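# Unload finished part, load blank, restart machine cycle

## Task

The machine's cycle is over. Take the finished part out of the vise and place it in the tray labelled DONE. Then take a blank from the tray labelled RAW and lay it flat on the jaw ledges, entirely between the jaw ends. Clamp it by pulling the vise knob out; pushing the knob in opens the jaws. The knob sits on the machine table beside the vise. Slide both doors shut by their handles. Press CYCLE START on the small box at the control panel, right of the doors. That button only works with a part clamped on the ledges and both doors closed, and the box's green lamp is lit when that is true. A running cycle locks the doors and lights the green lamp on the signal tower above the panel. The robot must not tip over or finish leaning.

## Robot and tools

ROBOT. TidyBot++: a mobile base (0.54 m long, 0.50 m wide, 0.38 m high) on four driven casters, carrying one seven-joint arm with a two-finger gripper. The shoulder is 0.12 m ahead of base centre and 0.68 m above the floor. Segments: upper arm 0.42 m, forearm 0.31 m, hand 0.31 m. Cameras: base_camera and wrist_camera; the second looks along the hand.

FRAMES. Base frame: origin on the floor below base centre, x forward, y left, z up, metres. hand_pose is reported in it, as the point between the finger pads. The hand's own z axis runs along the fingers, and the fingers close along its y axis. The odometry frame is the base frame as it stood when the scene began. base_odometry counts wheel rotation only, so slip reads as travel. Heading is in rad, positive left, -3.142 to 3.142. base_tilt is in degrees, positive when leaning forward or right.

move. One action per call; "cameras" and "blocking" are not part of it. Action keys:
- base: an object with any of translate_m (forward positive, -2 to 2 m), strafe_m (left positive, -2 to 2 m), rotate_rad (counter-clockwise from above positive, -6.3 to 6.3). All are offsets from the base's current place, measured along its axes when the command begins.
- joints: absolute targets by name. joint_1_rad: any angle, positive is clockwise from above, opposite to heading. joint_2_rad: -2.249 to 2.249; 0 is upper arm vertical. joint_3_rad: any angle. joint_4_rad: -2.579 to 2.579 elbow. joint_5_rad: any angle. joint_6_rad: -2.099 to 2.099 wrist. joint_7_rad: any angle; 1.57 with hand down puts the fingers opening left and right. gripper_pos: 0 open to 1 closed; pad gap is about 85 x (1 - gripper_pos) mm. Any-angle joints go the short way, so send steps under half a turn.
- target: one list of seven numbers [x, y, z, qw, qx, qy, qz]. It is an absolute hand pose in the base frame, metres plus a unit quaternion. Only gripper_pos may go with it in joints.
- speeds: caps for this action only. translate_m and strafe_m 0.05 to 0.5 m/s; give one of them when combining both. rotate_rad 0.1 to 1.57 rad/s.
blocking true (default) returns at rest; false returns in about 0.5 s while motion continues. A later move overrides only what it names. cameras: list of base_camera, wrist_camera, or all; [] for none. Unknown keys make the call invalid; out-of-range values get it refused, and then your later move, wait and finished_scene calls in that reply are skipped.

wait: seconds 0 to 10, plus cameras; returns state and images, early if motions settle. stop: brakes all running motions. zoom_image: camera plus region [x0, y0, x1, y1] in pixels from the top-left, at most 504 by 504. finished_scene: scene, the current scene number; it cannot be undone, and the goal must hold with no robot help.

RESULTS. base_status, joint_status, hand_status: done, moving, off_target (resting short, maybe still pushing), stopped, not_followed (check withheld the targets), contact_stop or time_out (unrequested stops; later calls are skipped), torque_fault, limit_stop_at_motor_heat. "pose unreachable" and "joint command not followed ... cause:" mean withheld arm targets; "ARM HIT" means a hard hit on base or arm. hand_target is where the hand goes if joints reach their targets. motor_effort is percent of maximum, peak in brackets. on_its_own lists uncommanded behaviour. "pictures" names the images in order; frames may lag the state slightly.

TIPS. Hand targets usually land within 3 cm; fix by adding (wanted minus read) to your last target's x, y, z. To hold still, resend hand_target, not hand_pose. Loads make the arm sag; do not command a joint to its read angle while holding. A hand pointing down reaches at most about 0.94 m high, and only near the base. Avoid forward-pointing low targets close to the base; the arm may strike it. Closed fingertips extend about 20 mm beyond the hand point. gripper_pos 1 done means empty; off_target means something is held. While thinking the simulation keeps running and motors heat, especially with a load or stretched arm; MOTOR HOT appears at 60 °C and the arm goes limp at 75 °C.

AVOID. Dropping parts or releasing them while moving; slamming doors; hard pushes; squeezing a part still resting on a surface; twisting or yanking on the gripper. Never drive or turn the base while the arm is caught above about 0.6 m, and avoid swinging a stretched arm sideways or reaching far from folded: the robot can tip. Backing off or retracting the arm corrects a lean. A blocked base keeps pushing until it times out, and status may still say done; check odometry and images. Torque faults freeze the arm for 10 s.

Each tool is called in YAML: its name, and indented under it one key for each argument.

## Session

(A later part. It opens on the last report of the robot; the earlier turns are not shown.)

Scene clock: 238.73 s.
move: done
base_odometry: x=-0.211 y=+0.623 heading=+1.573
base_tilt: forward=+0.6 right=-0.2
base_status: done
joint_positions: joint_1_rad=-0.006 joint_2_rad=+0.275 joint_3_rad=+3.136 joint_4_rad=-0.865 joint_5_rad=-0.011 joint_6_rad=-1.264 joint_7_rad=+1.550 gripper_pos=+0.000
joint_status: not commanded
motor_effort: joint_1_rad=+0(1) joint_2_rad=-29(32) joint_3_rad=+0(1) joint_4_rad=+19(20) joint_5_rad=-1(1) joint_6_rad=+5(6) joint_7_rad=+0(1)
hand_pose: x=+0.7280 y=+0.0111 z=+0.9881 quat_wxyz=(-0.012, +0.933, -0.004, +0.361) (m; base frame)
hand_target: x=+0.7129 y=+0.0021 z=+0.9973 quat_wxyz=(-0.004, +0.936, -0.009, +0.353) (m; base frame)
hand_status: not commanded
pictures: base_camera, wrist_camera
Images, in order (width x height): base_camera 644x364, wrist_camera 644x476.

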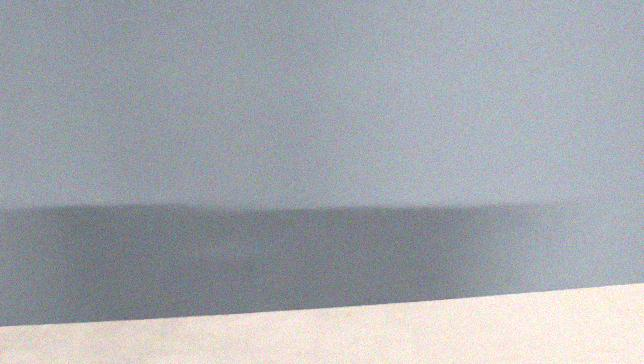

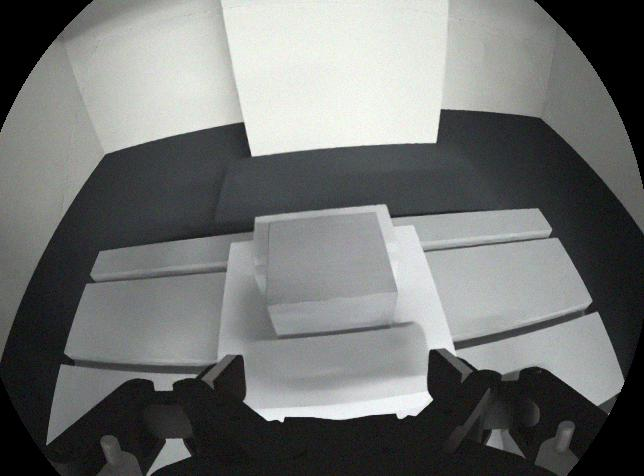

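move:
  base: {"translate_m": 0.038}
  speeds: {"translate_m": 0.1}
  cameras: []

move:
  joints: {"joint_2_rad":0.30}

zoom_image:
  camera: "wrist_camera"
  region: [180, 150, 480, 450]

Scene clock: 248.70 s.
move: done
base_odometry: x=-0.212 y=+0.661 heading=+1.573
base_tilt: forward=+0.4 right=-0.3
base_status: done
joint_positions: joint_1_rad=-0.006 joint_2_rad=+0.275 joint_3_rad=+3.136 joint_4_rad=-0.864 joint_5_rad=-0.011 joint_6_rad=-1.265 joint_7_rad=+1.550 gripper_pos=+0.000
joint_status: not commanded
motor_effort: joint_1_rad=+0(1) joint_2_rad=-28(31) joint_3_rad=+0(1) joint_4_rad=+19(19) joint_5_rad=-1(1) joint_6_rad=+6(6) joint_7_rad=+0(1)
hand_pose: x=+0.7278 y=+0.0111 z=+0.9880 quat_wxyz=(-0.012, +0.933, -0.004, +0.360) (m; base frame)
hand_target: x=+0.7129 y=+0.0021 z=+0.9973 quat_wxyz=(-0.004, +0.936, -0.009, +0.353) (m; base frame)
hand_status: not commanded
pictures: none
No camera images: "cameras" was empty.

Scene clock: 249.67 s.
move: done
base_odometry: x=-0.212 y=+0.661 heading=+1.573
base_tilt: forward=+0.5 right=-0.2
base_status: not commanded
joint_positions: joint_1_rad=-0.006 joint_2_rad=+0.304 joint_3_rad=+3.136 joint_4_rad=-0.859 joint_5_rad=-0.011 joint_6_rad=-1.268 joint_7_rad=+1.550 gripper_pos=+0.000
joint_status: all done
motor_effort: joint_1_rad=+0(1) joint_2_rad=-29(31) joint_3_rad=+0(1) joint_4_rad=+18(19) joint_5_rad=-1(1) joint_6_rad=+5(6) joint_7_rad=+0(1)
hand_pose: x=+0.7364 y=+0.0112 z=+0.9723 quat_wxyz=(-0.012, +0.937, -0.004, +0.348) (m; base frame)
hand_target: x=+0.7251 y=+0.0021 z=+0.9733 quat_wxyz=(-0.004, +0.942, -0.009, +0.334) (m; base frame)
hand_status: not commanded
pictures: base_camera, wrist_camera
Images, in order (width x height): base_camera 644x364, wrist_camera 644x476.

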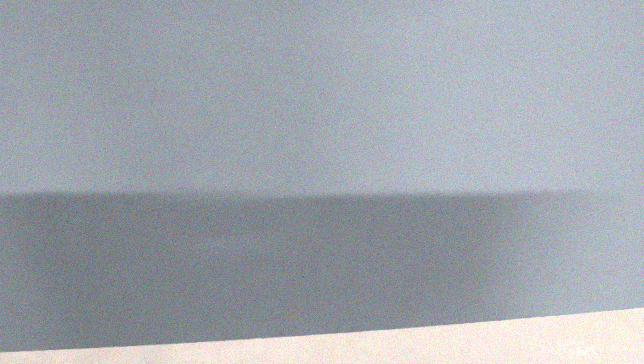

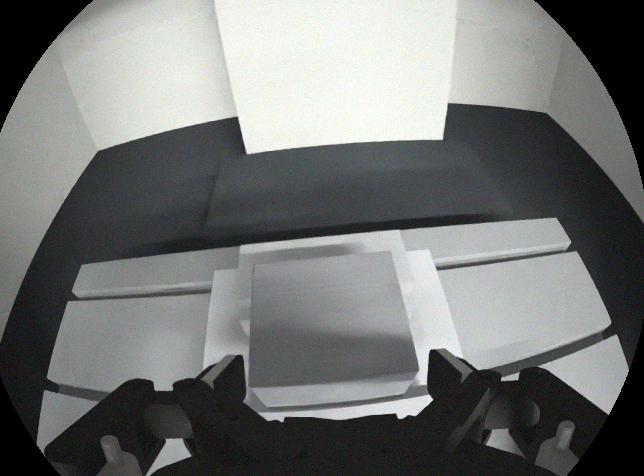

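Scaled by 1.680.

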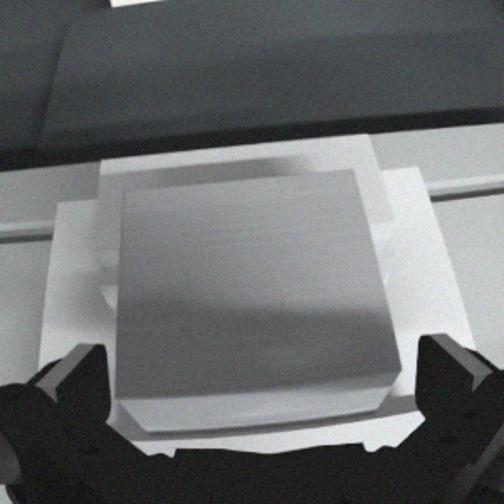

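move:
  base: {"translate_m": 0.012}
  speeds: {"translate_m": 0.1}
  joints: {"joint_2_rad":0.315}
  cameras: []

move:
  joints: {"gripper_pos":0.4}

zoom_image:
  camera: "wrist_camera"
  region: [180, 200, 480, 476]

Scene clock: 254.47 s.
move: done
base_odometry: x=-0.212 y=+0.673 heading=+1.573
base_tilt: forward=+0.5 right=-0.3
base_status: done
joint_positions: joint_1_rad=-0.006 joint_2_rad=+0.325 joint_3_rad=+3.136 joint_4_rad=-0.859 joint_5_rad=-0.011 joint_6_rad=-1.270 joint_7_rad=+1.550 gripper_pos=+0.000
joint_status: all done
motor_effort: joint_1_rad=+0(1) joint_2_rad=-31(33) joint_3_rad=+0(1) joint_4_rad=+19(20) joint_5_rad=-1(1) joint_6_rad=+5(6) joint_7_rad=+0(1)
hand_pose: x=+0.7421 y=+0.0112 z=+0.9587 quat_wxyz=(-0.012, +0.941, -0.004, +0.337) (m; base frame)
hand_target: x=+0.7294 y=+0.0021 z=+0.9642 quat_wxyz=(-0.004, +0.945, -0.009, +0.327) (m; base frame)
hand_status: not commanded
pictures: none
No camera images: "cameras" was empty.

Scene clock: 255.23 s.
move: off_target
base_odometry: x=-0.212 y=+0.673 heading=+1.573
base_tilt: forward=+0.5 right=-0.2
base_status: not commanded
joint_positions: joint_1_rad=-0.007 joint_2_rad=+0.321 joint_3_rad=+3.136 joint_4_rad=-0.853 joint_5_rad=-0.011 joint_6_rad=-1.275 joint_7_rad=+1.550 gripper_pos=+0.277
joint_status: gripper_pos off_target (ended at +0.277, target +0.400)
motor_effort: joint_1_rad=+1(4) joint_2_rad=-28(33) joint_3_rad=+1(4) joint_4_rad=+17(22) joint_5_rad=+0(2) joint_6_rad=+4(8) joint_7_rad=-1(1)
hand_pose: x=+0.7403 y=+0.0118 z=+0.9631 quat_wxyz=(-0.012, +0.941, -0.004, +0.339) (m; base frame)
hand_target: x=+0.7294 y=+0.0021 z=+0.9642 quat_wxyz=(-0.004, +0.945, -0.009, +0.327) (m; base frame)
hand_status: not commanded
pictures: base_camera, wrist_camera
Images, in order (width x height): base_camera 644x364, wrist_camera 644x476.

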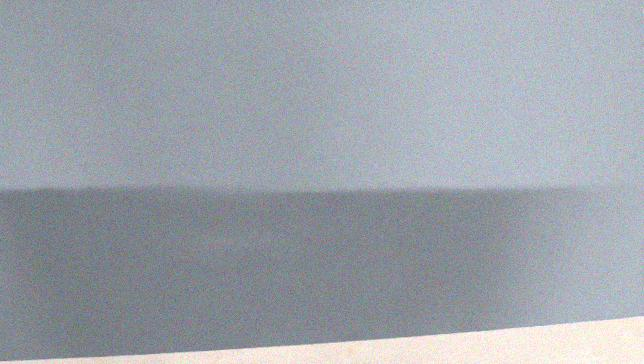

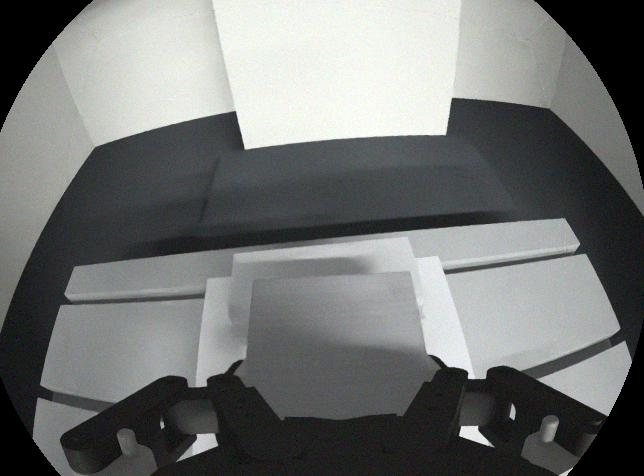

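Scaled by 1.680.

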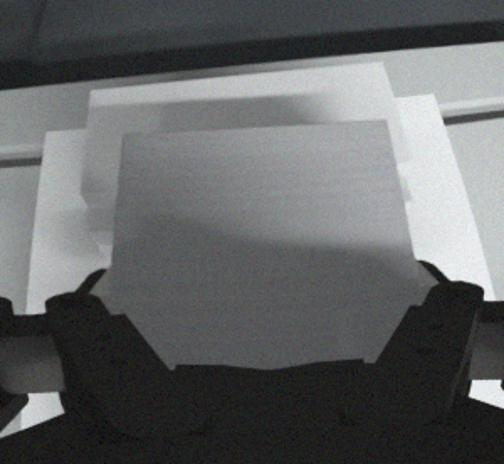

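move:
  joints: {"gripper_pos":0.5,"joint_2_rad":0.283,"joint_4_rad":-0.77}

zoom_image:
  camera: "wrist_camera"
  region: [180, 200, 480, 476]

Scene clock: 263.33 s.
move: off_target
base_odometry: x=-0.212 y=+0.673 heading=+1.573
base_tilt: forward=+0.5 right=-0.2
base_status: not commanded
joint_positions: joint_1_rad=-0.007 joint_2_rad=+0.326 joint_3_rad=+3.136 joint_4_rad=-0.823 joint_5_rad=-0.011 joint_6_rad=-1.291 joint_7_rad=+1.550 gripper_pos=+0.277
joint_status: joint_2_rad off_target (ended at +0.326, target +0.283); joint_4_rad off_target (ended at -0.823, target -0.770); gripper_pos off_target (ended at +0.277, target +0.500)
motor_effort: joint_1_rad=+0(1) joint_2_rad=-35(37) joint_3_rad=+0(1) joint_4_rad=+23(24) joint_5_rad=-1(1) joint_6_rad=+9(10) joint_7_rad=+0(1)
hand_pose: x=+0.7412 y=+0.0118 z=+0.9711 quat_wxyz=(-0.012, +0.939, -0.004, +0.343) (m; base frame)
hand_target: x=+0.7260 y=+0.0021 z=+1.0176 quat_wxyz=(-0.004, +0.927, -0.009, +0.375) (m; base frame)
hand_status: not commanded
pictures: base_camera, wrist_camera
Images, in order (width x height): base_camera 644x364, wrist_camera 644x476.

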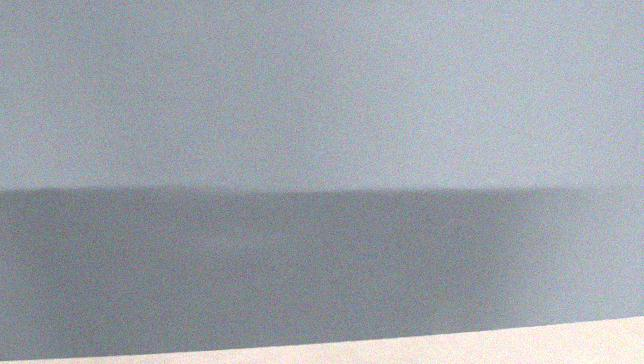

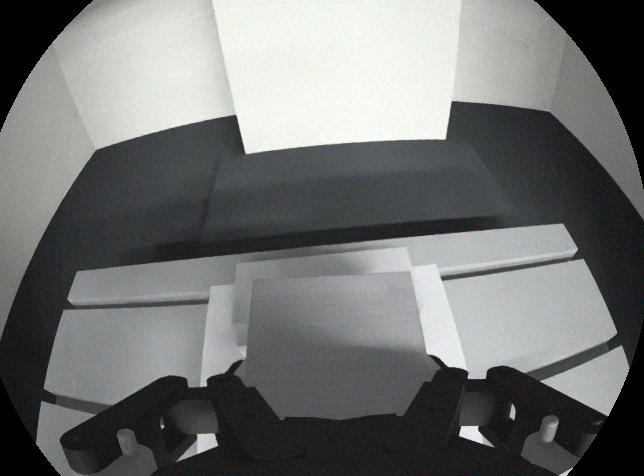

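Scaled by 1.680.

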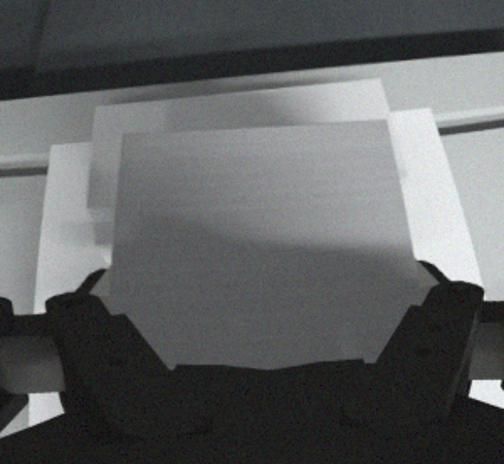

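move:
  joints: {"joint_2_rad":0.24,"joint_4_rad":-0.68,"joint_6_rad":-1.38}
  base: {"translate_m":0.005}

zoom_image:
  camera: "wrist_camera"
  region: [180, 200, 480, 476]

Scene clock: 267.03 s.
move: off_target
base_odometry: x=-0.212 y=+0.678 heading=+1.574
base_tilt: forward=+0.5 right=-0.3
base_status: done
joint_positions: joint_1_rad=-0.007 joint_2_rad=+0.274 joint_3_rad=+3.136 joint_4_rad=-0.722 joint_5_rad=-0.011 joint_6_rad=-1.338 joint_7_rad=+1.550 gripper_pos=+0.277
joint_status: joint_4_rad off_target (ended at -0.722, target -0.680); the others done
motor_effort: joint_1_rad=+0(1) joint_2_rad=-32(41) joint_3_rad=-1(1) joint_4_rad=+22(26) joint_5_rad=-1(1) joint_6_rad=+9(14) joint_7_rad=+0(1)
hand_pose: x=+0.7216 y=+0.0116 z=+1.0424 quat_wxyz=(-0.013, +0.920, -0.003, +0.393) (m; base frame)
hand_target: x=+0.7012 y=+0.0021 z=+1.0735 quat_wxyz=(-0.005, +0.913, -0.009, +0.408) (m; base frame)
hand_status: not commanded
pictures: base_camera, wrist_camera
Images, in order (width x height): base_camera 644x364, wrist_camera 644x476.

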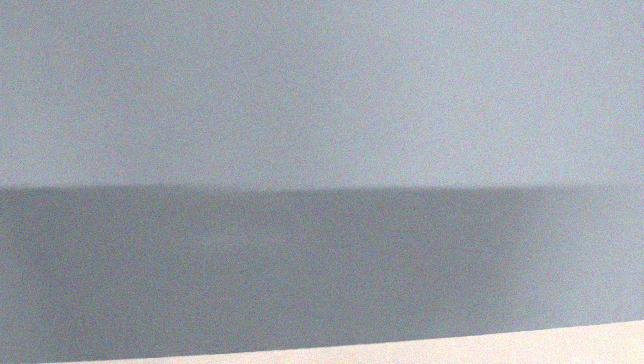

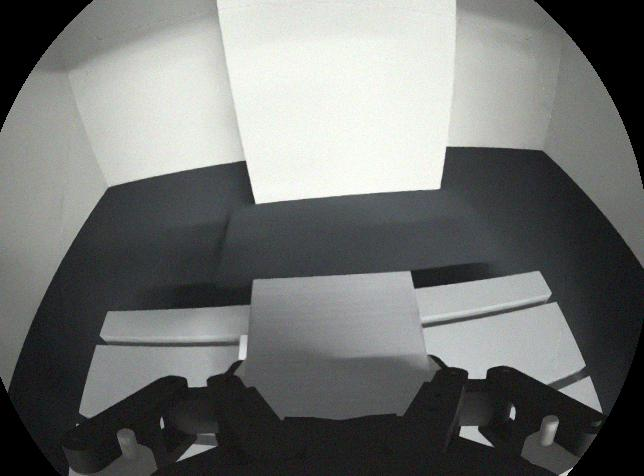

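Scaled by 1.680.

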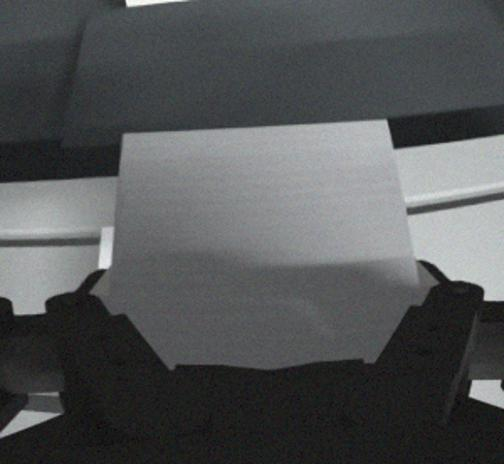

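move:
  base: {"translate_m":-0.55}
  speeds: {"translate_m":0.4}
  cameras: []

move:
  base: {"strafe_m":-0.71, "rotate_rad":-3.146}
  speeds: {"rotate_rad":1.2}
  joints: {"joint_2_rad":0.0,"joint_4_rad":-1.1,"joint_6_rad":-1.2}

zoom_image:
  camera: "wrist_camera"
  region: [180, 0, 480, 276]

Scene clock: 282.63 s.
move: done
base_odometry: x=-0.210 y=+0.128 heading=+1.573
base_tilt: forward=+0.5 right=-0.2
base_status: done
joint_positions: joint_1_rad=-0.006 joint_2_rad=+0.274 joint_3_rad=+3.136 joint_4_rad=-0.722 joint_5_rad=-0.011 joint_6_rad=-1.344 joint_7_rad=+1.550 gripper_pos=+0.277
joint_status: not commanded
motor_effort: joint_1_rad=+0(3) joint_2_rad=-33(36) joint_3_rad=+0(2) joint_4_rad=+22(23) joint_5_rad=+0(2) joint_6_rad=+9(9) joint_7_rad=+0(1)
hand_pose: x=+0.7203 y=+0.0106 z=+1.0411 quat_wxyz=(-0.012, +0.921, -0.004, +0.390) (m; base frame)
hand_target: x=+0.7012 y=+0.0021 z=+1.0735 quat_wxyz=(-0.005, +0.913, -0.009, +0.408) (m; base frame)
hand_status: not commanded
pictures: none
No camera images: "cameras" was empty.

Scene clock: 286.77 s.
move: off_target
base_odometry: x=+0.500 y=+0.129 heading=-1.572
base_tilt: forward=+0.5 right=-0.3
base_status: done
joint_positions: joint_1_rad=-0.001 joint_2_rad=+0.044 joint_3_rad=+3.141 joint_4_rad=-1.107 joint_5_rad=-0.011 joint_6_rad=-1.270 joint_7_rad=+1.550 gripper_pos=+0.277
joint_status: joint_2_rad off_target (ended at +0.044, target +0.000); the others done
motor_effort: joint_1_rad=+0(6) joint_2_rad=-24(34) joint_3_rad=+0(4) joint_4_rad=+22(24) joint_5_rad=-1(2) joint_6_rad=+8(9) joint_7_rad=+0(1)
hand_pose: x=+0.6300 y=+0.0056 z=+0.9966 quat_wxyz=(-0.009, +0.936, -0.008, +0.353) (m; base frame)
hand_target: x=+0.6313 y=+0.0022 z=+1.0377 quat_wxyz=(-0.004, +0.913, -0.009, +0.408) (m; base frame)
hand_status: not commanded
pictures: base_camera, wrist_camera
Images, in order (width x height): base_camera 644x364, wrist_camera 644x476.

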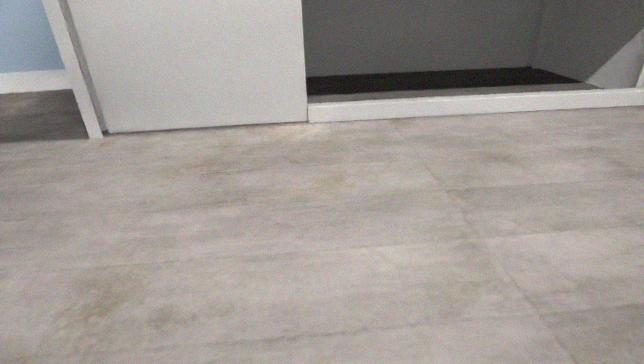

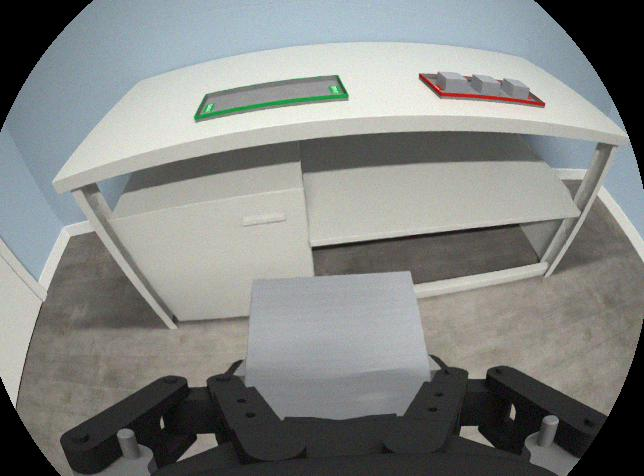

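Scaled by 1.680.

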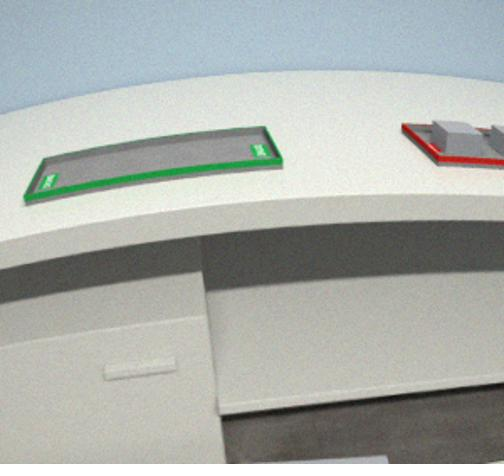

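move:
  base: {"translate_m":0.4,"strafe_m":0.11}

zoom_image:
  camera: "wrist_camera"
  region: [120, 60, 520, 360]

Scene clock: 306.23 s.
move: done
base_odometry: x=+0.609 y=-0.271 heading=-1.573
base_tilt: forward=+0.5 right=-0.3
base_status: done
joint_positions: joint_1_rad=-0.001 joint_2_rad=+0.037 joint_3_rad=+3.141 joint_4_rad=-1.110 joint_5_rad=-0.011 joint_6_rad=-1.267 joint_7_rad=+1.550 gripper_pos=+0.277
joint_status: not commanded
motor_effort: joint_1_rad=+0(1) joint_2_rad=-24(28) joint_3_rad=+1(1) joint_4_rad=+23(24) joint_5_rad=-1(1) joint_6_rad=+8(9) joint_7_rad=+0(1)
hand_pose: x=+0.6282 y=+0.0056 z=+0.9986 quat_wxyz=(-0.010, +0.935, -0.008, +0.355) (m; base frame)
hand_target: x=+0.6313 y=+0.0022 z=+1.0377 quat_wxyz=(-0.004, +0.913, -0.009, +0.408) (m; base frame)
hand_status: not commanded
pictures: base_camera, wrist_camera
Images, in order (width x height): base_camera 644x364, wrist_camera 644x476.

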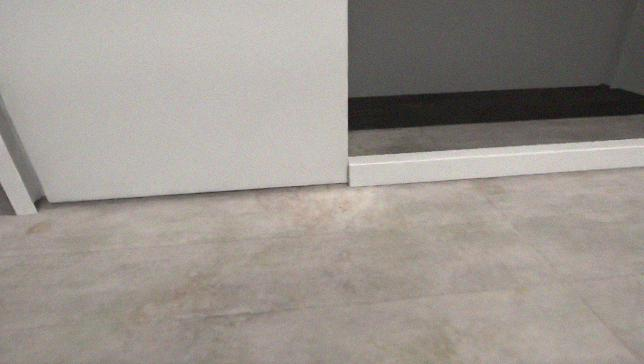

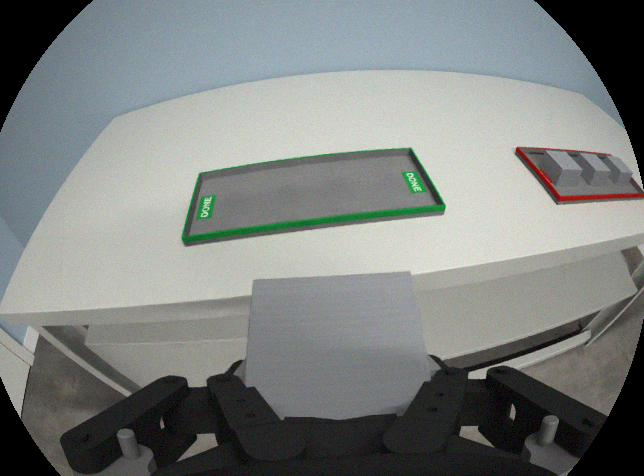

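Scaled by 1.260.

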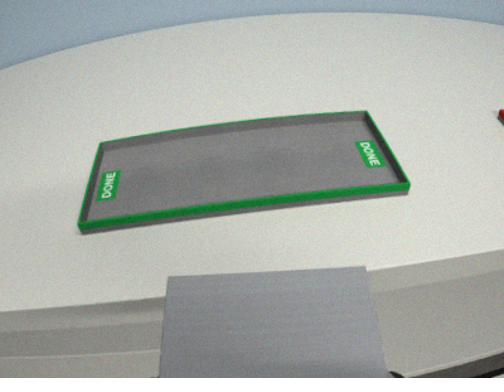

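move:
  base: {"translate_m":0.2}
  joints: {"joint_2_rad":0.16,"joint_4_rad":-1.25,"joint_6_rad":-0.90}

zoom_image:
  camera: "wrist_camera"
  region: [120, 150, 520, 450]

Scene clock: 327.57 s.
move: off_target
base_odometry: x=+0.609 y=-0.471 heading=-1.572
base_tilt: forward=+0.4 right=-0.3
base_status: done
joint_positions: joint_1_rad=-0.001 joint_2_rad=+0.205 joint_3_rad=+3.141 joint_4_rad=-1.267 joint_5_rad=-0.011 joint_6_rad=-0.974 joint_7_rad=+1.550 gripper_pos=+0.277
joint_status: joint_2_rad off_target (ended at +0.205, target +0.160); the others done
motor_effort: joint_1_rad=+0(2) joint_2_rad=-32(40) joint_3_rad=+0(2) joint_4_rad=+24(26) joint_5_rad=+0(1) joint_6_rad=+8(10) joint_7_rad=+0(1)
hand_pose: x=+0.7171 y=+0.0053 z=+0.8856 quat_wxyz=(-0.009, +0.940, -0.010, +0.341) (m; base frame)
hand_target: x=+0.7264 y=+0.0022 z=+0.9378 quat_wxyz=(-0.005, +0.915, -0.009, +0.404) (m; base frame)
hand_status: not commanded
pictures: base_camera, wrist_camera
Images, in order (width x height): base_camera 644x364, wrist_camera 644x476.

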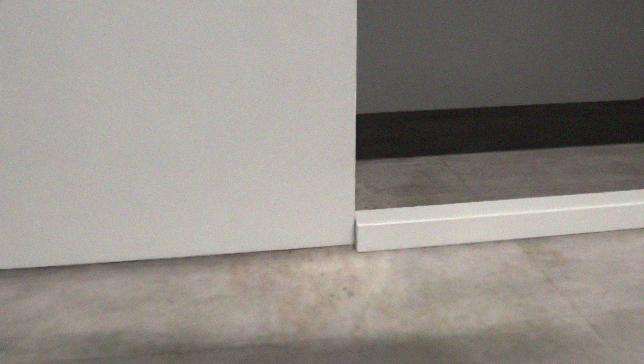

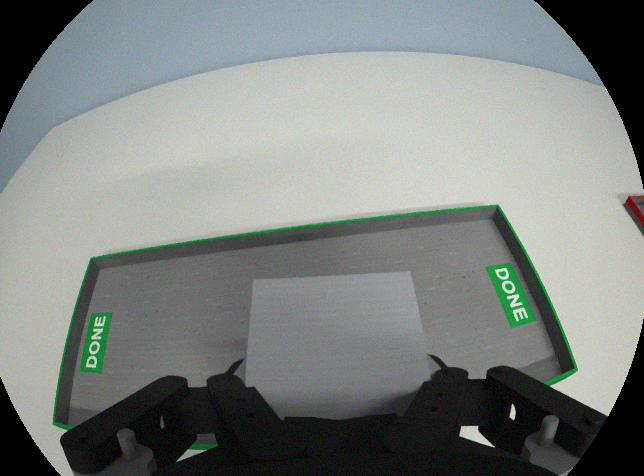

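Scaled by 1.260.

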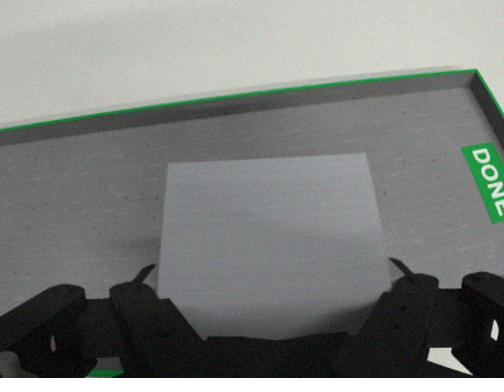

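move:
  joints: {"joint_2_rad":0.205}
  cameras: []

move:
  joints: {"joint_2_rad":0.225}

move:
  joints: {"joint_2_rad":0.245}

Scene clock: 332.63 s.
move: done
base_odometry: x=+0.609 y=-0.471 heading=-1.572
base_tilt: forward=+0.5 right=-0.3
base_status: not commanded
joint_positions: joint_1_rad=-0.001 joint_2_rad=+0.239 joint_3_rad=+3.141 joint_4_rad=-1.267 joint_5_rad=-0.011 joint_6_rad=-0.974 joint_7_rad=+1.550 gripper_pos=+0.277
joint_status: all done
motor_effort: joint_1_rad=+0(0) joint_2_rad=-33(35) joint_3_rad=+0(1) joint_4_rad=+24(25) joint_5_rad=-1(1) joint_6_rad=+8(8) joint_7_rad=-1(1)
hand_pose: x=+0.7235 y=+0.0053 z=+0.8655 quat_wxyz=(-0.009, +0.946, -0.010, +0.325) (m; base frame)
hand_target: x=+0.7373 y=+0.0022 z=+0.9102 quat_wxyz=(-0.004, +0.924, -0.009, +0.383) (m; base frame)
hand_status: not commanded
pictures: none
No camera images: "cameras" was empty.

Scene clock: 333.33 s.
move: done
base_odometry: x=+0.609 y=-0.471 heading=-1.572
base_tilt: forward=+0.5 right=-0.2
base_status: not commanded
joint_positions: joint_1_rad=-0.001 joint_2_rad=+0.255 joint_3_rad=+3.141 joint_4_rad=-1.267 joint_5_rad=-0.011 joint_6_rad=-0.974 joint_7_rad=+1.550 gripper_pos=+0.277
joint_status: all done
motor_effort: joint_1_rad=+0(0) joint_2_rad=-34(35) joint_3_rad=+0(1) joint_4_rad=+24(24) joint_5_rad=+0(1) joint_6_rad=+7(8) joint_7_rad=+0(1)
hand_pose: x=+0.7264 y=+0.0053 z=+0.8558 quat_wxyz=(-0.009, +0.948, -0.010, +0.317) (m; base frame)
hand_target: x=+0.7417 y=+0.0022 z=+0.8978 quat_wxyz=(-0.004, +0.927, -0.009, +0.374) (m; base frame)
hand_status: not commanded
pictures: base_camera, wrist_camera
Images, in order (width x height): base_camera 644x364, wrist_camera 644x476.

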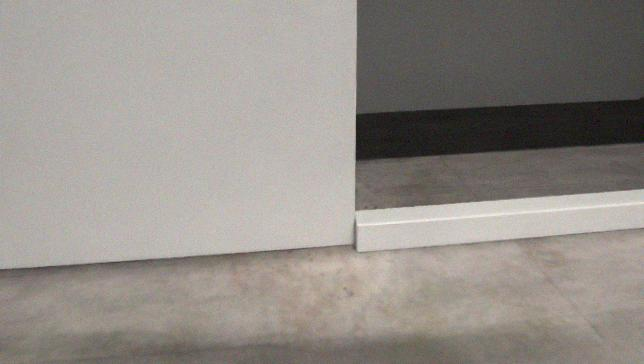

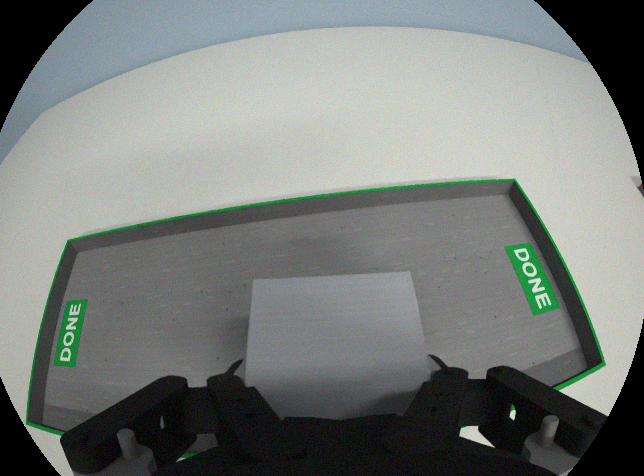

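Scene clock: 333.97 s.
move: done
base_odometry: x=+0.609 y=-0.471 heading=-1.572
base_tilt: forward=+0.5 right=-0.3
base_status: not commanded
joint_positions: joint_1_rad=-0.001 joint_2_rad=+0.267 joint_3_rad=+3.141 joint_4_rad=-1.267 joint_5_rad=-0.011 joint_6_rad=-0.970 joint_7_rad=+1.550 gripper_pos=+0.277
joint_status: all done
motor_effort: joint_1_rad=+0(0) joint_2_rad=-32(35) joint_3_rad=+0(1) joint_4_rad=+22(24) joint_5_rad=-1(1) joint_6_rad=+6(7) joint_7_rad=-1(1)
hand_pose: x=+0.7294 y=+0.0053 z=+0.8493 quat_wxyz=(-0.009, +0.950, -0.010, +0.313) (m; base frame)
hand_target: x=+0.7459 y=+0.0022 z=+0.8853 quat_wxyz=(-0.004, +0.931, -0.009, +0.365) (m; base frame)
hand_status: not commanded
pictures: base_camera, wrist_camera
Images, in order (width x height): base_camera 644x364, wrist_camera 644x476.

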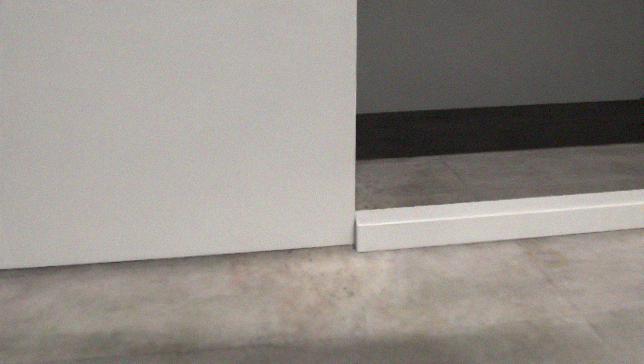

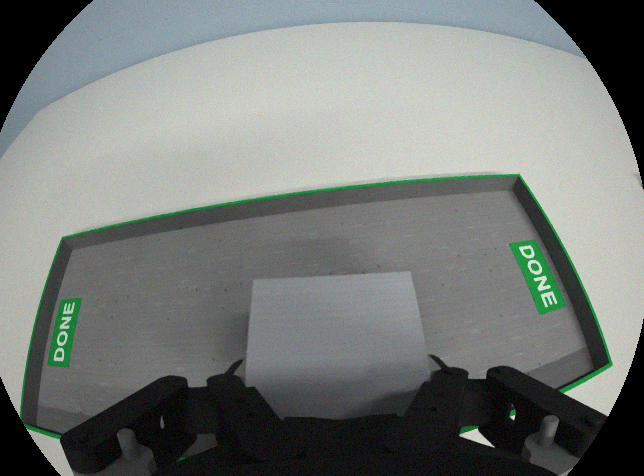

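move:
  joints: {"joint_2_rad":0.27,"joint_6_rad":-0.84}

move:
  joints: {"joint_2_rad":0.29}

Scene clock: 337.83 s.
move: done
base_odometry: x=+0.609 y=-0.471 heading=-1.572
base_tilt: forward=+0.5 right=-0.2
base_status: not commanded
joint_positions: joint_1_rad=-0.001 joint_2_rad=+0.287 joint_3_rad=+3.141 joint_4_rad=-1.267 joint_5_rad=-0.011 joint_6_rad=-0.904 joint_7_rad=+1.550 gripper_pos=+0.277
joint_status: all done
motor_effort: joint_1_rad=+0(0) joint_2_rad=-33(34) joint_3_rad=+0(1) joint_4_rad=+22(23) joint_5_rad=-1(1) joint_6_rad=+7(8) joint_7_rad=+0(1)
hand_pose: x=+0.7490 y=+0.0052 z=+0.8495 quat_wxyz=(-0.009, +0.942, -0.011, +0.335) (m; base frame)
hand_target: x=+0.7644 y=+0.0023 z=+0.8823 quat_wxyz=(-0.004, +0.925, -0.009, +0.381) (m; base frame)
hand_status: not commanded
pictures: base_camera, wrist_camera
Images, in order (width x height): base_camera 644x364, wrist_camera 644x476.

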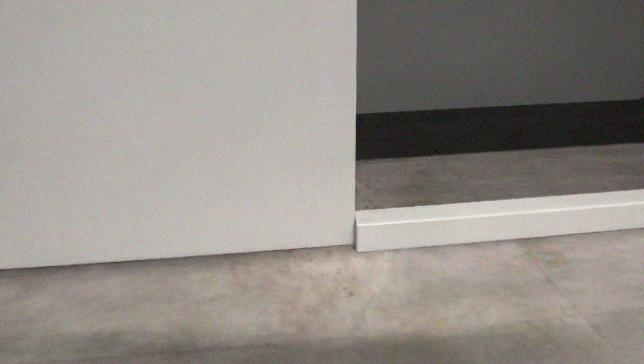

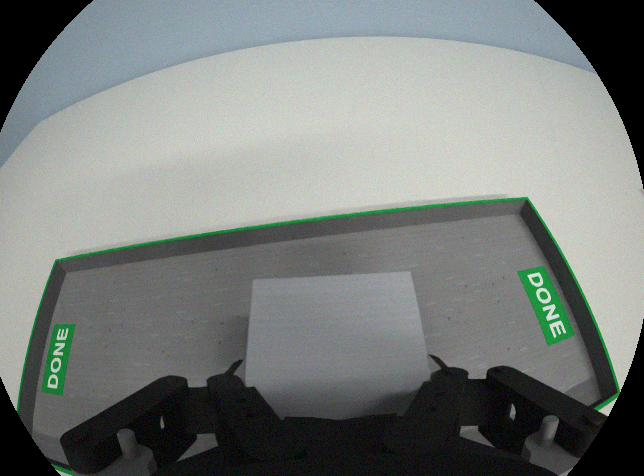

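Scene clock: 338.40 s.
move: done
base_odometry: x=+0.609 y=-0.471 heading=-1.572
base_tilt: forward=+0.5 right=-0.3
base_status: not commanded
joint_positions: joint_1_rad=-0.001 joint_2_rad=+0.288 joint_3_rad=+3.141 joint_4_rad=-1.267 joint_5_rad=-0.011 joint_6_rad=-0.903 joint_7_rad=+1.550 gripper_pos=+0.277
joint_status: all done
motor_effort: joint_1_rad=+0(0) joint_2_rad=-30(33) joint_3_rad=+0(1) joint_4_rad=+20(22) joint_5_rad=-1(1) joint_6_rad=+6(7) joint_7_rad=-1(1)
hand_pose: x=+0.7493 y=+0.0052 z=+0.8492 quat_wxyz=(-0.009, +0.942, -0.011, +0.335) (m; base frame)
hand_target: x=+0.7683 y=+0.0023 z=+0.8694 quat_wxyz=(-0.004, +0.928, -0.009, +0.372) (m; base frame)
hand_status: not commanded
pictures: base_camera, wrist_camera
Images, in order (width x height): base_camera 644x364, wrist_camera 644x476.

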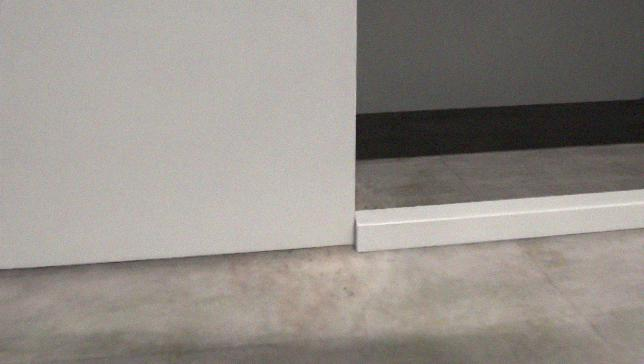

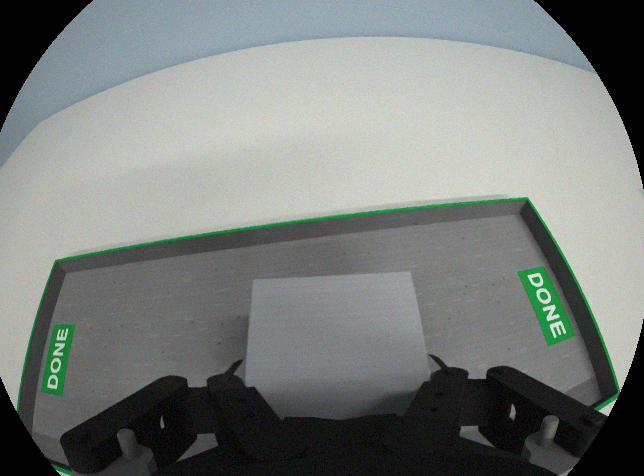

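move:
  joints: {"joint_2_rad":0.30}
  cameras: []

move:
  joints: {"gripper_pos":0.1}
  cameras: []

move:
  joints: {"gripper_pos":0.0,"joint_2_rad":0.13}

Scene clock: 341.20 s.
move: done
base_odometry: x=+0.609 y=-0.471 heading=-1.572
base_tilt: forward=+0.5 right=-0.3
base_status: not commanded
joint_positions: joint_1_rad=-0.001 joint_2_rad=+0.289 joint_3_rad=+3.141 joint_4_rad=-1.267 joint_5_rad=-0.011 joint_6_rad=-0.901 joint_7_rad=+1.550 gripper_pos=+0.277
joint_status: all done
motor_effort: joint_1_rad=+0(0) joint_2_rad=-28(30) joint_3_rad=+1(1) joint_4_rad=+19(20) joint_5_rad=-1(2) joint_6_rad=+6(6) joint_7_rad=+0(1)
hand_pose: x=+0.7500 y=+0.0052 z=+0.8491 quat_wxyz=(-0.009, +0.942, -0.011, +0.336) (m; base frame)
hand_target: x=+0.7702 y=+0.0023 z=+0.8629 quat_wxyz=(-0.004, +0.930, -0.009, +0.367) (m; base frame)
hand_status: not commanded
pictures: none
No camera images: "cameras" was empty.

Scene clock: 341.97 s.
move: done
base_odometry: x=+0.609 y=-0.471 heading=-1.572
base_tilt: forward=+0.5 right=-0.2
base_status: not commanded
joint_positions: joint_1_rad=-0.001 joint_2_rad=+0.295 joint_3_rad=+3.140 joint_4_rad=-1.267 joint_5_rad=-0.011 joint_6_rad=-0.895 joint_7_rad=+1.550 gripper_pos=+0.100
joint_status: all done
motor_effort: joint_1_rad=+0(1) joint_2_rad=-30(30) joint_3_rad=+0(1) joint_4_rad=+19(20) joint_5_rad=-1(1) joint_6_rad=+4(6) joint_7_rad=+0(1)
hand_pose: x=+0.7526 y=+0.0052 z=+0.8461 quat_wxyz=(-0.009, +0.942, -0.011, +0.336) (m; base frame)
hand_target: x=+0.7702 y=+0.0023 z=+0.8629 quat_wxyz=(-0.004, +0.930, -0.009, +0.367) (m; base frame)
hand_status: not commanded
pictures: none
No camera images: "cameras" was empty.

Scene clock: 343.37 s.
move: done
base_odometry: x=+0.609 y=-0.471 heading=-1.572
base_tilt: forward=+0.5 right=-0.3
base_status: not commanded
joint_positions: joint_1_rad=-0.001 joint_2_rad=+0.136 joint_3_rad=+3.140 joint_4_rad=-1.266 joint_5_rad=-0.011 joint_6_rad=-0.895 joint_7_rad=+1.550 gripper_pos=+0.000
joint_status: all done
motor_effort: joint_1_rad=+0(0) joint_2_rad=-26(34) joint_3_rad=+1(1) joint_4_rad=+20(21) joint_5_rad=-1(1) joint_6_rad=+6(6) joint_7_rad=-1(1)
hand_pose: x=+0.7188 y=+0.0051 z=+0.9450 quat_wxyz=(-0.010, +0.912, -0.010, +0.410) (m; base frame)
hand_target: x=+0.7301 y=+0.0023 z=+0.9704 quat_wxyz=(-0.005, +0.896, -0.008, +0.445) (m; base frame)
hand_status: not commanded
pictures: base_camera, wrist_camera
Images, in order (width x height): base_camera 644x364, wrist_camera 644x476.

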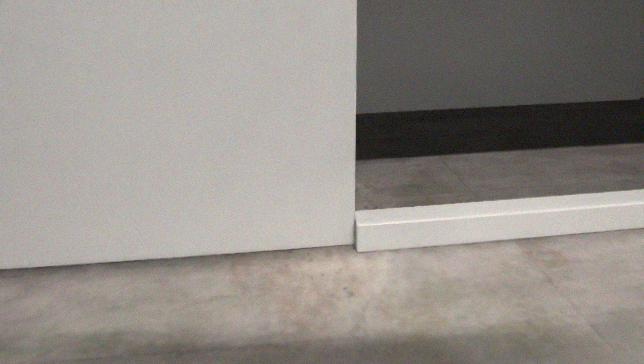

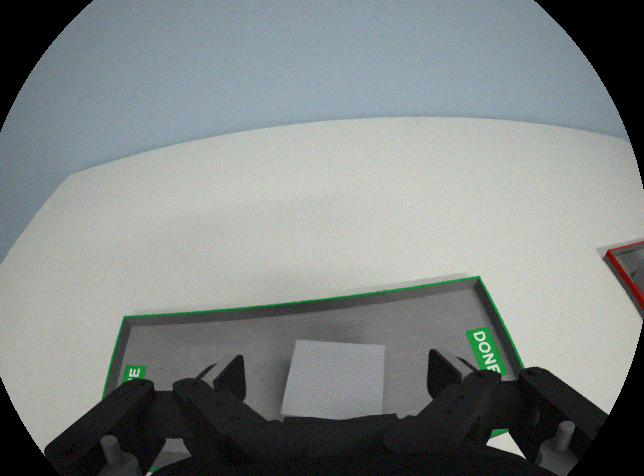

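move:
  joints: {"joint_2_rad":0.05}
  base: {"strafe_m":-0.5,"rotate_rad":0.07}

zoom_image:
  camera: "wrist_camera"
  region: [120, 160, 560, 460]

Scene clock: 349.80 s.
move: done
base_odometry: x=+0.109 y=-0.470 heading=-1.502
base_tilt: forward=+0.6 right=-0.2
base_status: done
joint_positions: joint_1_rad=-0.002 joint_2_rad=+0.060 joint_3_rad=+3.138 joint_4_rad=-1.266 joint_5_rad=-0.011 joint_6_rad=-0.895 joint_7_rad=+1.550 gripper_pos=+0.000
joint_status: all done
motor_effort: joint_1_rad=+0(4) joint_2_rad=-23(29) joint_3_rad=+0(4) joint_4_rad=+20(22) joint_5_rad=-1(1) joint_6_rad=+7(7) joint_7_rad=+0(1)
hand_pose: x=+0.6971 y=+0.0072 z=+0.9898 quat_wxyz=(-0.011, +0.896, -0.008, +0.444) (m; base frame)
hand_target: x=+0.7051 y=+0.0023 z=+1.0183 quat_wxyz=(-0.005, +0.877, -0.008, +0.480) (m; base frame)
hand_status: not commanded
pictures: base_camera, wrist_camera
Images, in order (width x height): base_camera 644x364, wrist_camera 644x476.

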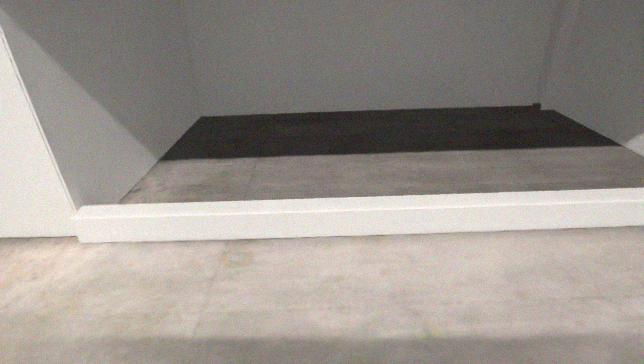

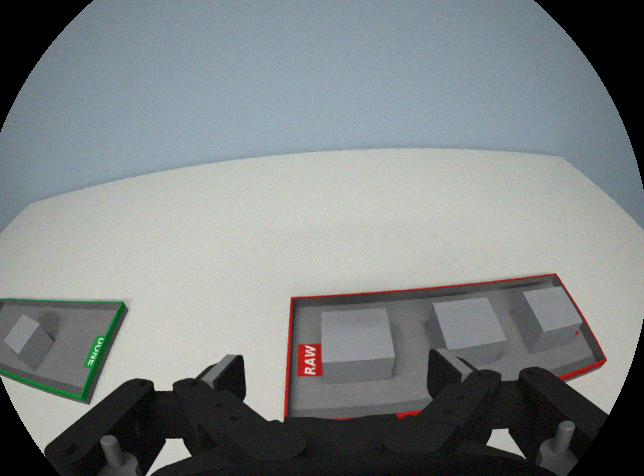

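Scaled by 1.145.

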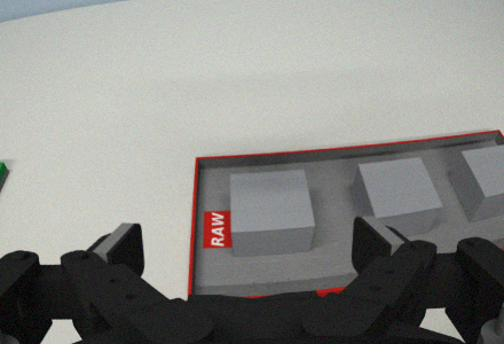

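move:
  base: {"strafe_m": -0.035}
  joints: {"joint_2_rad": 0.17}
  cameras: ["wrist_camera"]

Scene clock: 366.93 s.
move: done
base_odometry: x=+0.074 y=-0.473 heading=-1.502
base_tilt: forward=+0.5 right=-0.3
base_status: done
joint_positions: joint_1_rad=+0.002 joint_2_rad=+0.185 joint_3_rad=+3.142 joint_4_rad=-1.265 joint_5_rad=-0.011 joint_6_rad=-0.895 joint_7_rad=+1.550 gripper_pos=+0.000
joint_status: all done
motor_effort: joint_1_rad=+0(3) joint_2_rad=-27(31) joint_3_rad=+1(3) joint_4_rad=+20(22) joint_5_rad=+0(1) joint_6_rad=+6(7) joint_7_rad=+0(1)
hand_pose: x=+0.7311 y=+0.0026 z=+0.9151 quat_wxyz=(-0.009, +0.922, -0.012, +0.387) (m; base frame)
hand_target: x=+0.7412 y=+0.0023 z=+0.9458 quat_wxyz=(-0.005, +0.904, -0.009, +0.427) (m; base frame)
hand_status: not commanded
pictures: wrist_camera
Images, in order (width x height): wrist_camera 644x476.

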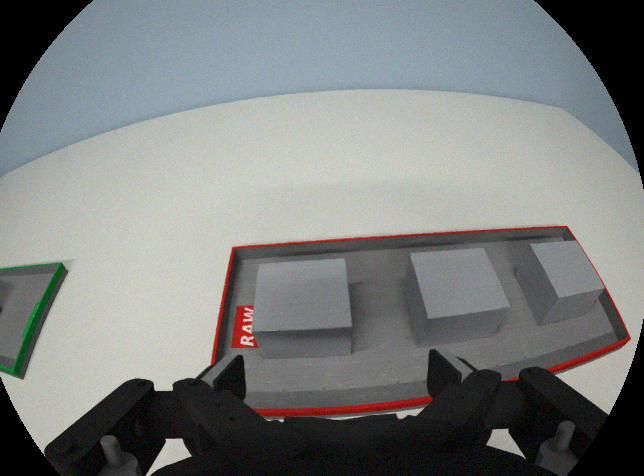

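move:
  base: {"strafe_m": 0.022, "translate_m": 0.045}
  cameras: ["wrist_camera"]

zoom_image:
  camera: "wrist_camera"
  region: [180, 220, 500, 420]

Scene clock: 378.83 s.
move: done
base_odometry: x=+0.099 y=-0.516 heading=-1.502
base_tilt: forward=+0.4 right=-0.2
base_status: done
joint_positions: joint_1_rad=+0.002 joint_2_rad=+0.187 joint_3_rad=+3.142 joint_4_rad=-1.265 joint_5_rad=-0.011 joint_6_rad=-0.893 joint_7_rad=+1.550 gripper_pos=+0.000
joint_status: not commanded
motor_effort: joint_1_rad=+0(1) joint_2_rad=-27(31) joint_3_rad=+0(2) joint_4_rad=+20(21) joint_5_rad=-1(1) joint_6_rad=+6(7) joint_7_rad=+0(1)
hand_pose: x=+0.7318 y=+0.0028 z=+0.9144 quat_wxyz=(-0.009, +0.922, -0.012, +0.387) (m; base frame)
hand_target: x=+0.7412 y=+0.0023 z=+0.9458 quat_wxyz=(-0.005, +0.904, -0.009, +0.427) (m; base frame)
hand_status: not commanded
pictures: wrist_camera
Images, in order (width x height): wrist_camera 644x476.

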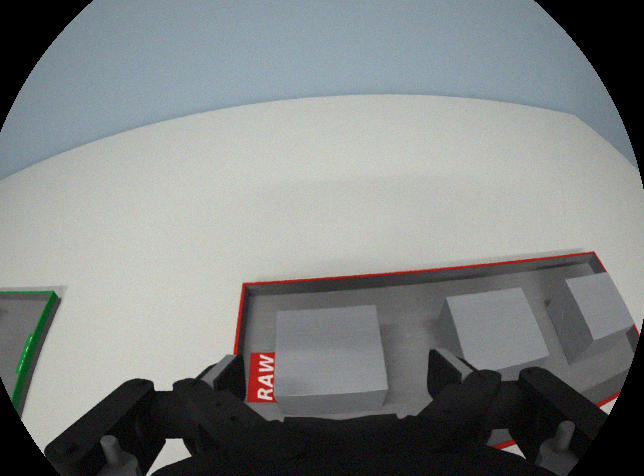

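Scaled by 1.575.

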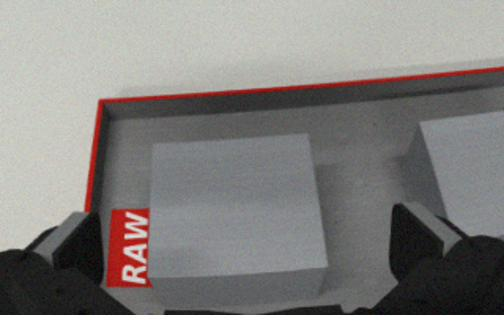

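move:
  joints: {"joint_2_rad": 0.25}
  cameras: ["wrist_camera"]

move:
  joints: {"joint_2_rad": 0.295}
  base: {"translate_m": 0.01}
  cameras: ["wrist_camera"]

Scene clock: 384.77 s.
move: done
base_odometry: x=+0.099 y=-0.516 heading=-1.502
base_tilt: forward=+0.5 right=-0.2
base_status: not commanded
joint_positions: joint_1_rad=+0.002 joint_2_rad=+0.264 joint_3_rad=+3.142 joint_4_rad=-1.265 joint_5_rad=-0.011 joint_6_rad=-0.893 joint_7_rad=+1.550 gripper_pos=+0.000
joint_status: all done
motor_effort: joint_1_rad=+0(0) joint_2_rad=-30(32) joint_3_rad=+0(1) joint_4_rad=+21(21) joint_5_rad=-1(1) joint_6_rad=+5(6) joint_7_rad=+0(1)
hand_pose: x=+0.7478 y=+0.0028 z=+0.8670 quat_wxyz=(-0.008, +0.936, -0.012, +0.352) (m; base frame)
hand_target: x=+0.7603 y=+0.0023 z=+0.8952 quat_wxyz=(-0.004, +0.921, -0.009, +0.390) (m; base frame)
hand_status: not commanded
pictures: wrist_camera
Images, in order (width x height): wrist_camera 644x476.

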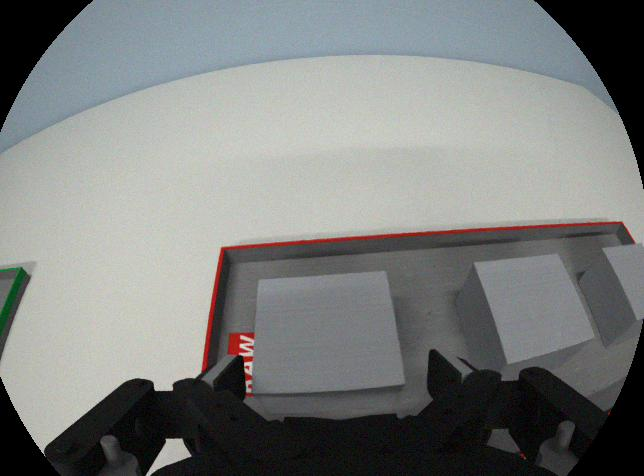

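Scene clock: 385.53 s.
move: done
base_odometry: x=+0.099 y=-0.526 heading=-1.502
base_tilt: forward=+0.5 right=-0.2
base_status: done
joint_positions: joint_1_rad=+0.002 joint_2_rad=+0.302 joint_3_rad=+3.142 joint_4_rad=-1.263 joint_5_rad=-0.011 joint_6_rad=-0.890 joint_7_rad=+1.550 gripper_pos=+0.000
joint_status: all done
motor_effort: joint_1_rad=+0(3) joint_2_rad=-30(33) joint_3_rad=+0(2) joint_4_rad=+20(21) joint_5_rad=-1(2) joint_6_rad=+6(6) joint_7_rad=+0(1)
hand_pose: x=+0.7557 y=+0.0027 z=+0.8441 quat_wxyz=(-0.008, +0.942, -0.012, +0.336) (m; base frame)
hand_target: x=+0.7692 y=+0.0023 z=+0.8661 quat_wxyz=(-0.004, +0.929, -0.009, +0.369) (m; base frame)
hand_status: not commanded
pictures: wrist_camera
Images, in order (width x height): wrist_camera 644x476.

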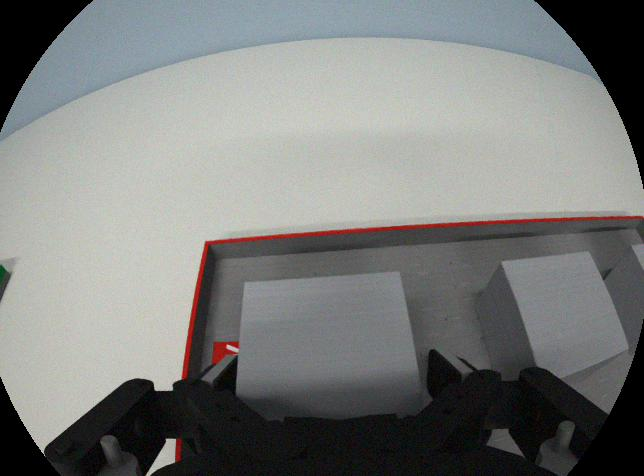

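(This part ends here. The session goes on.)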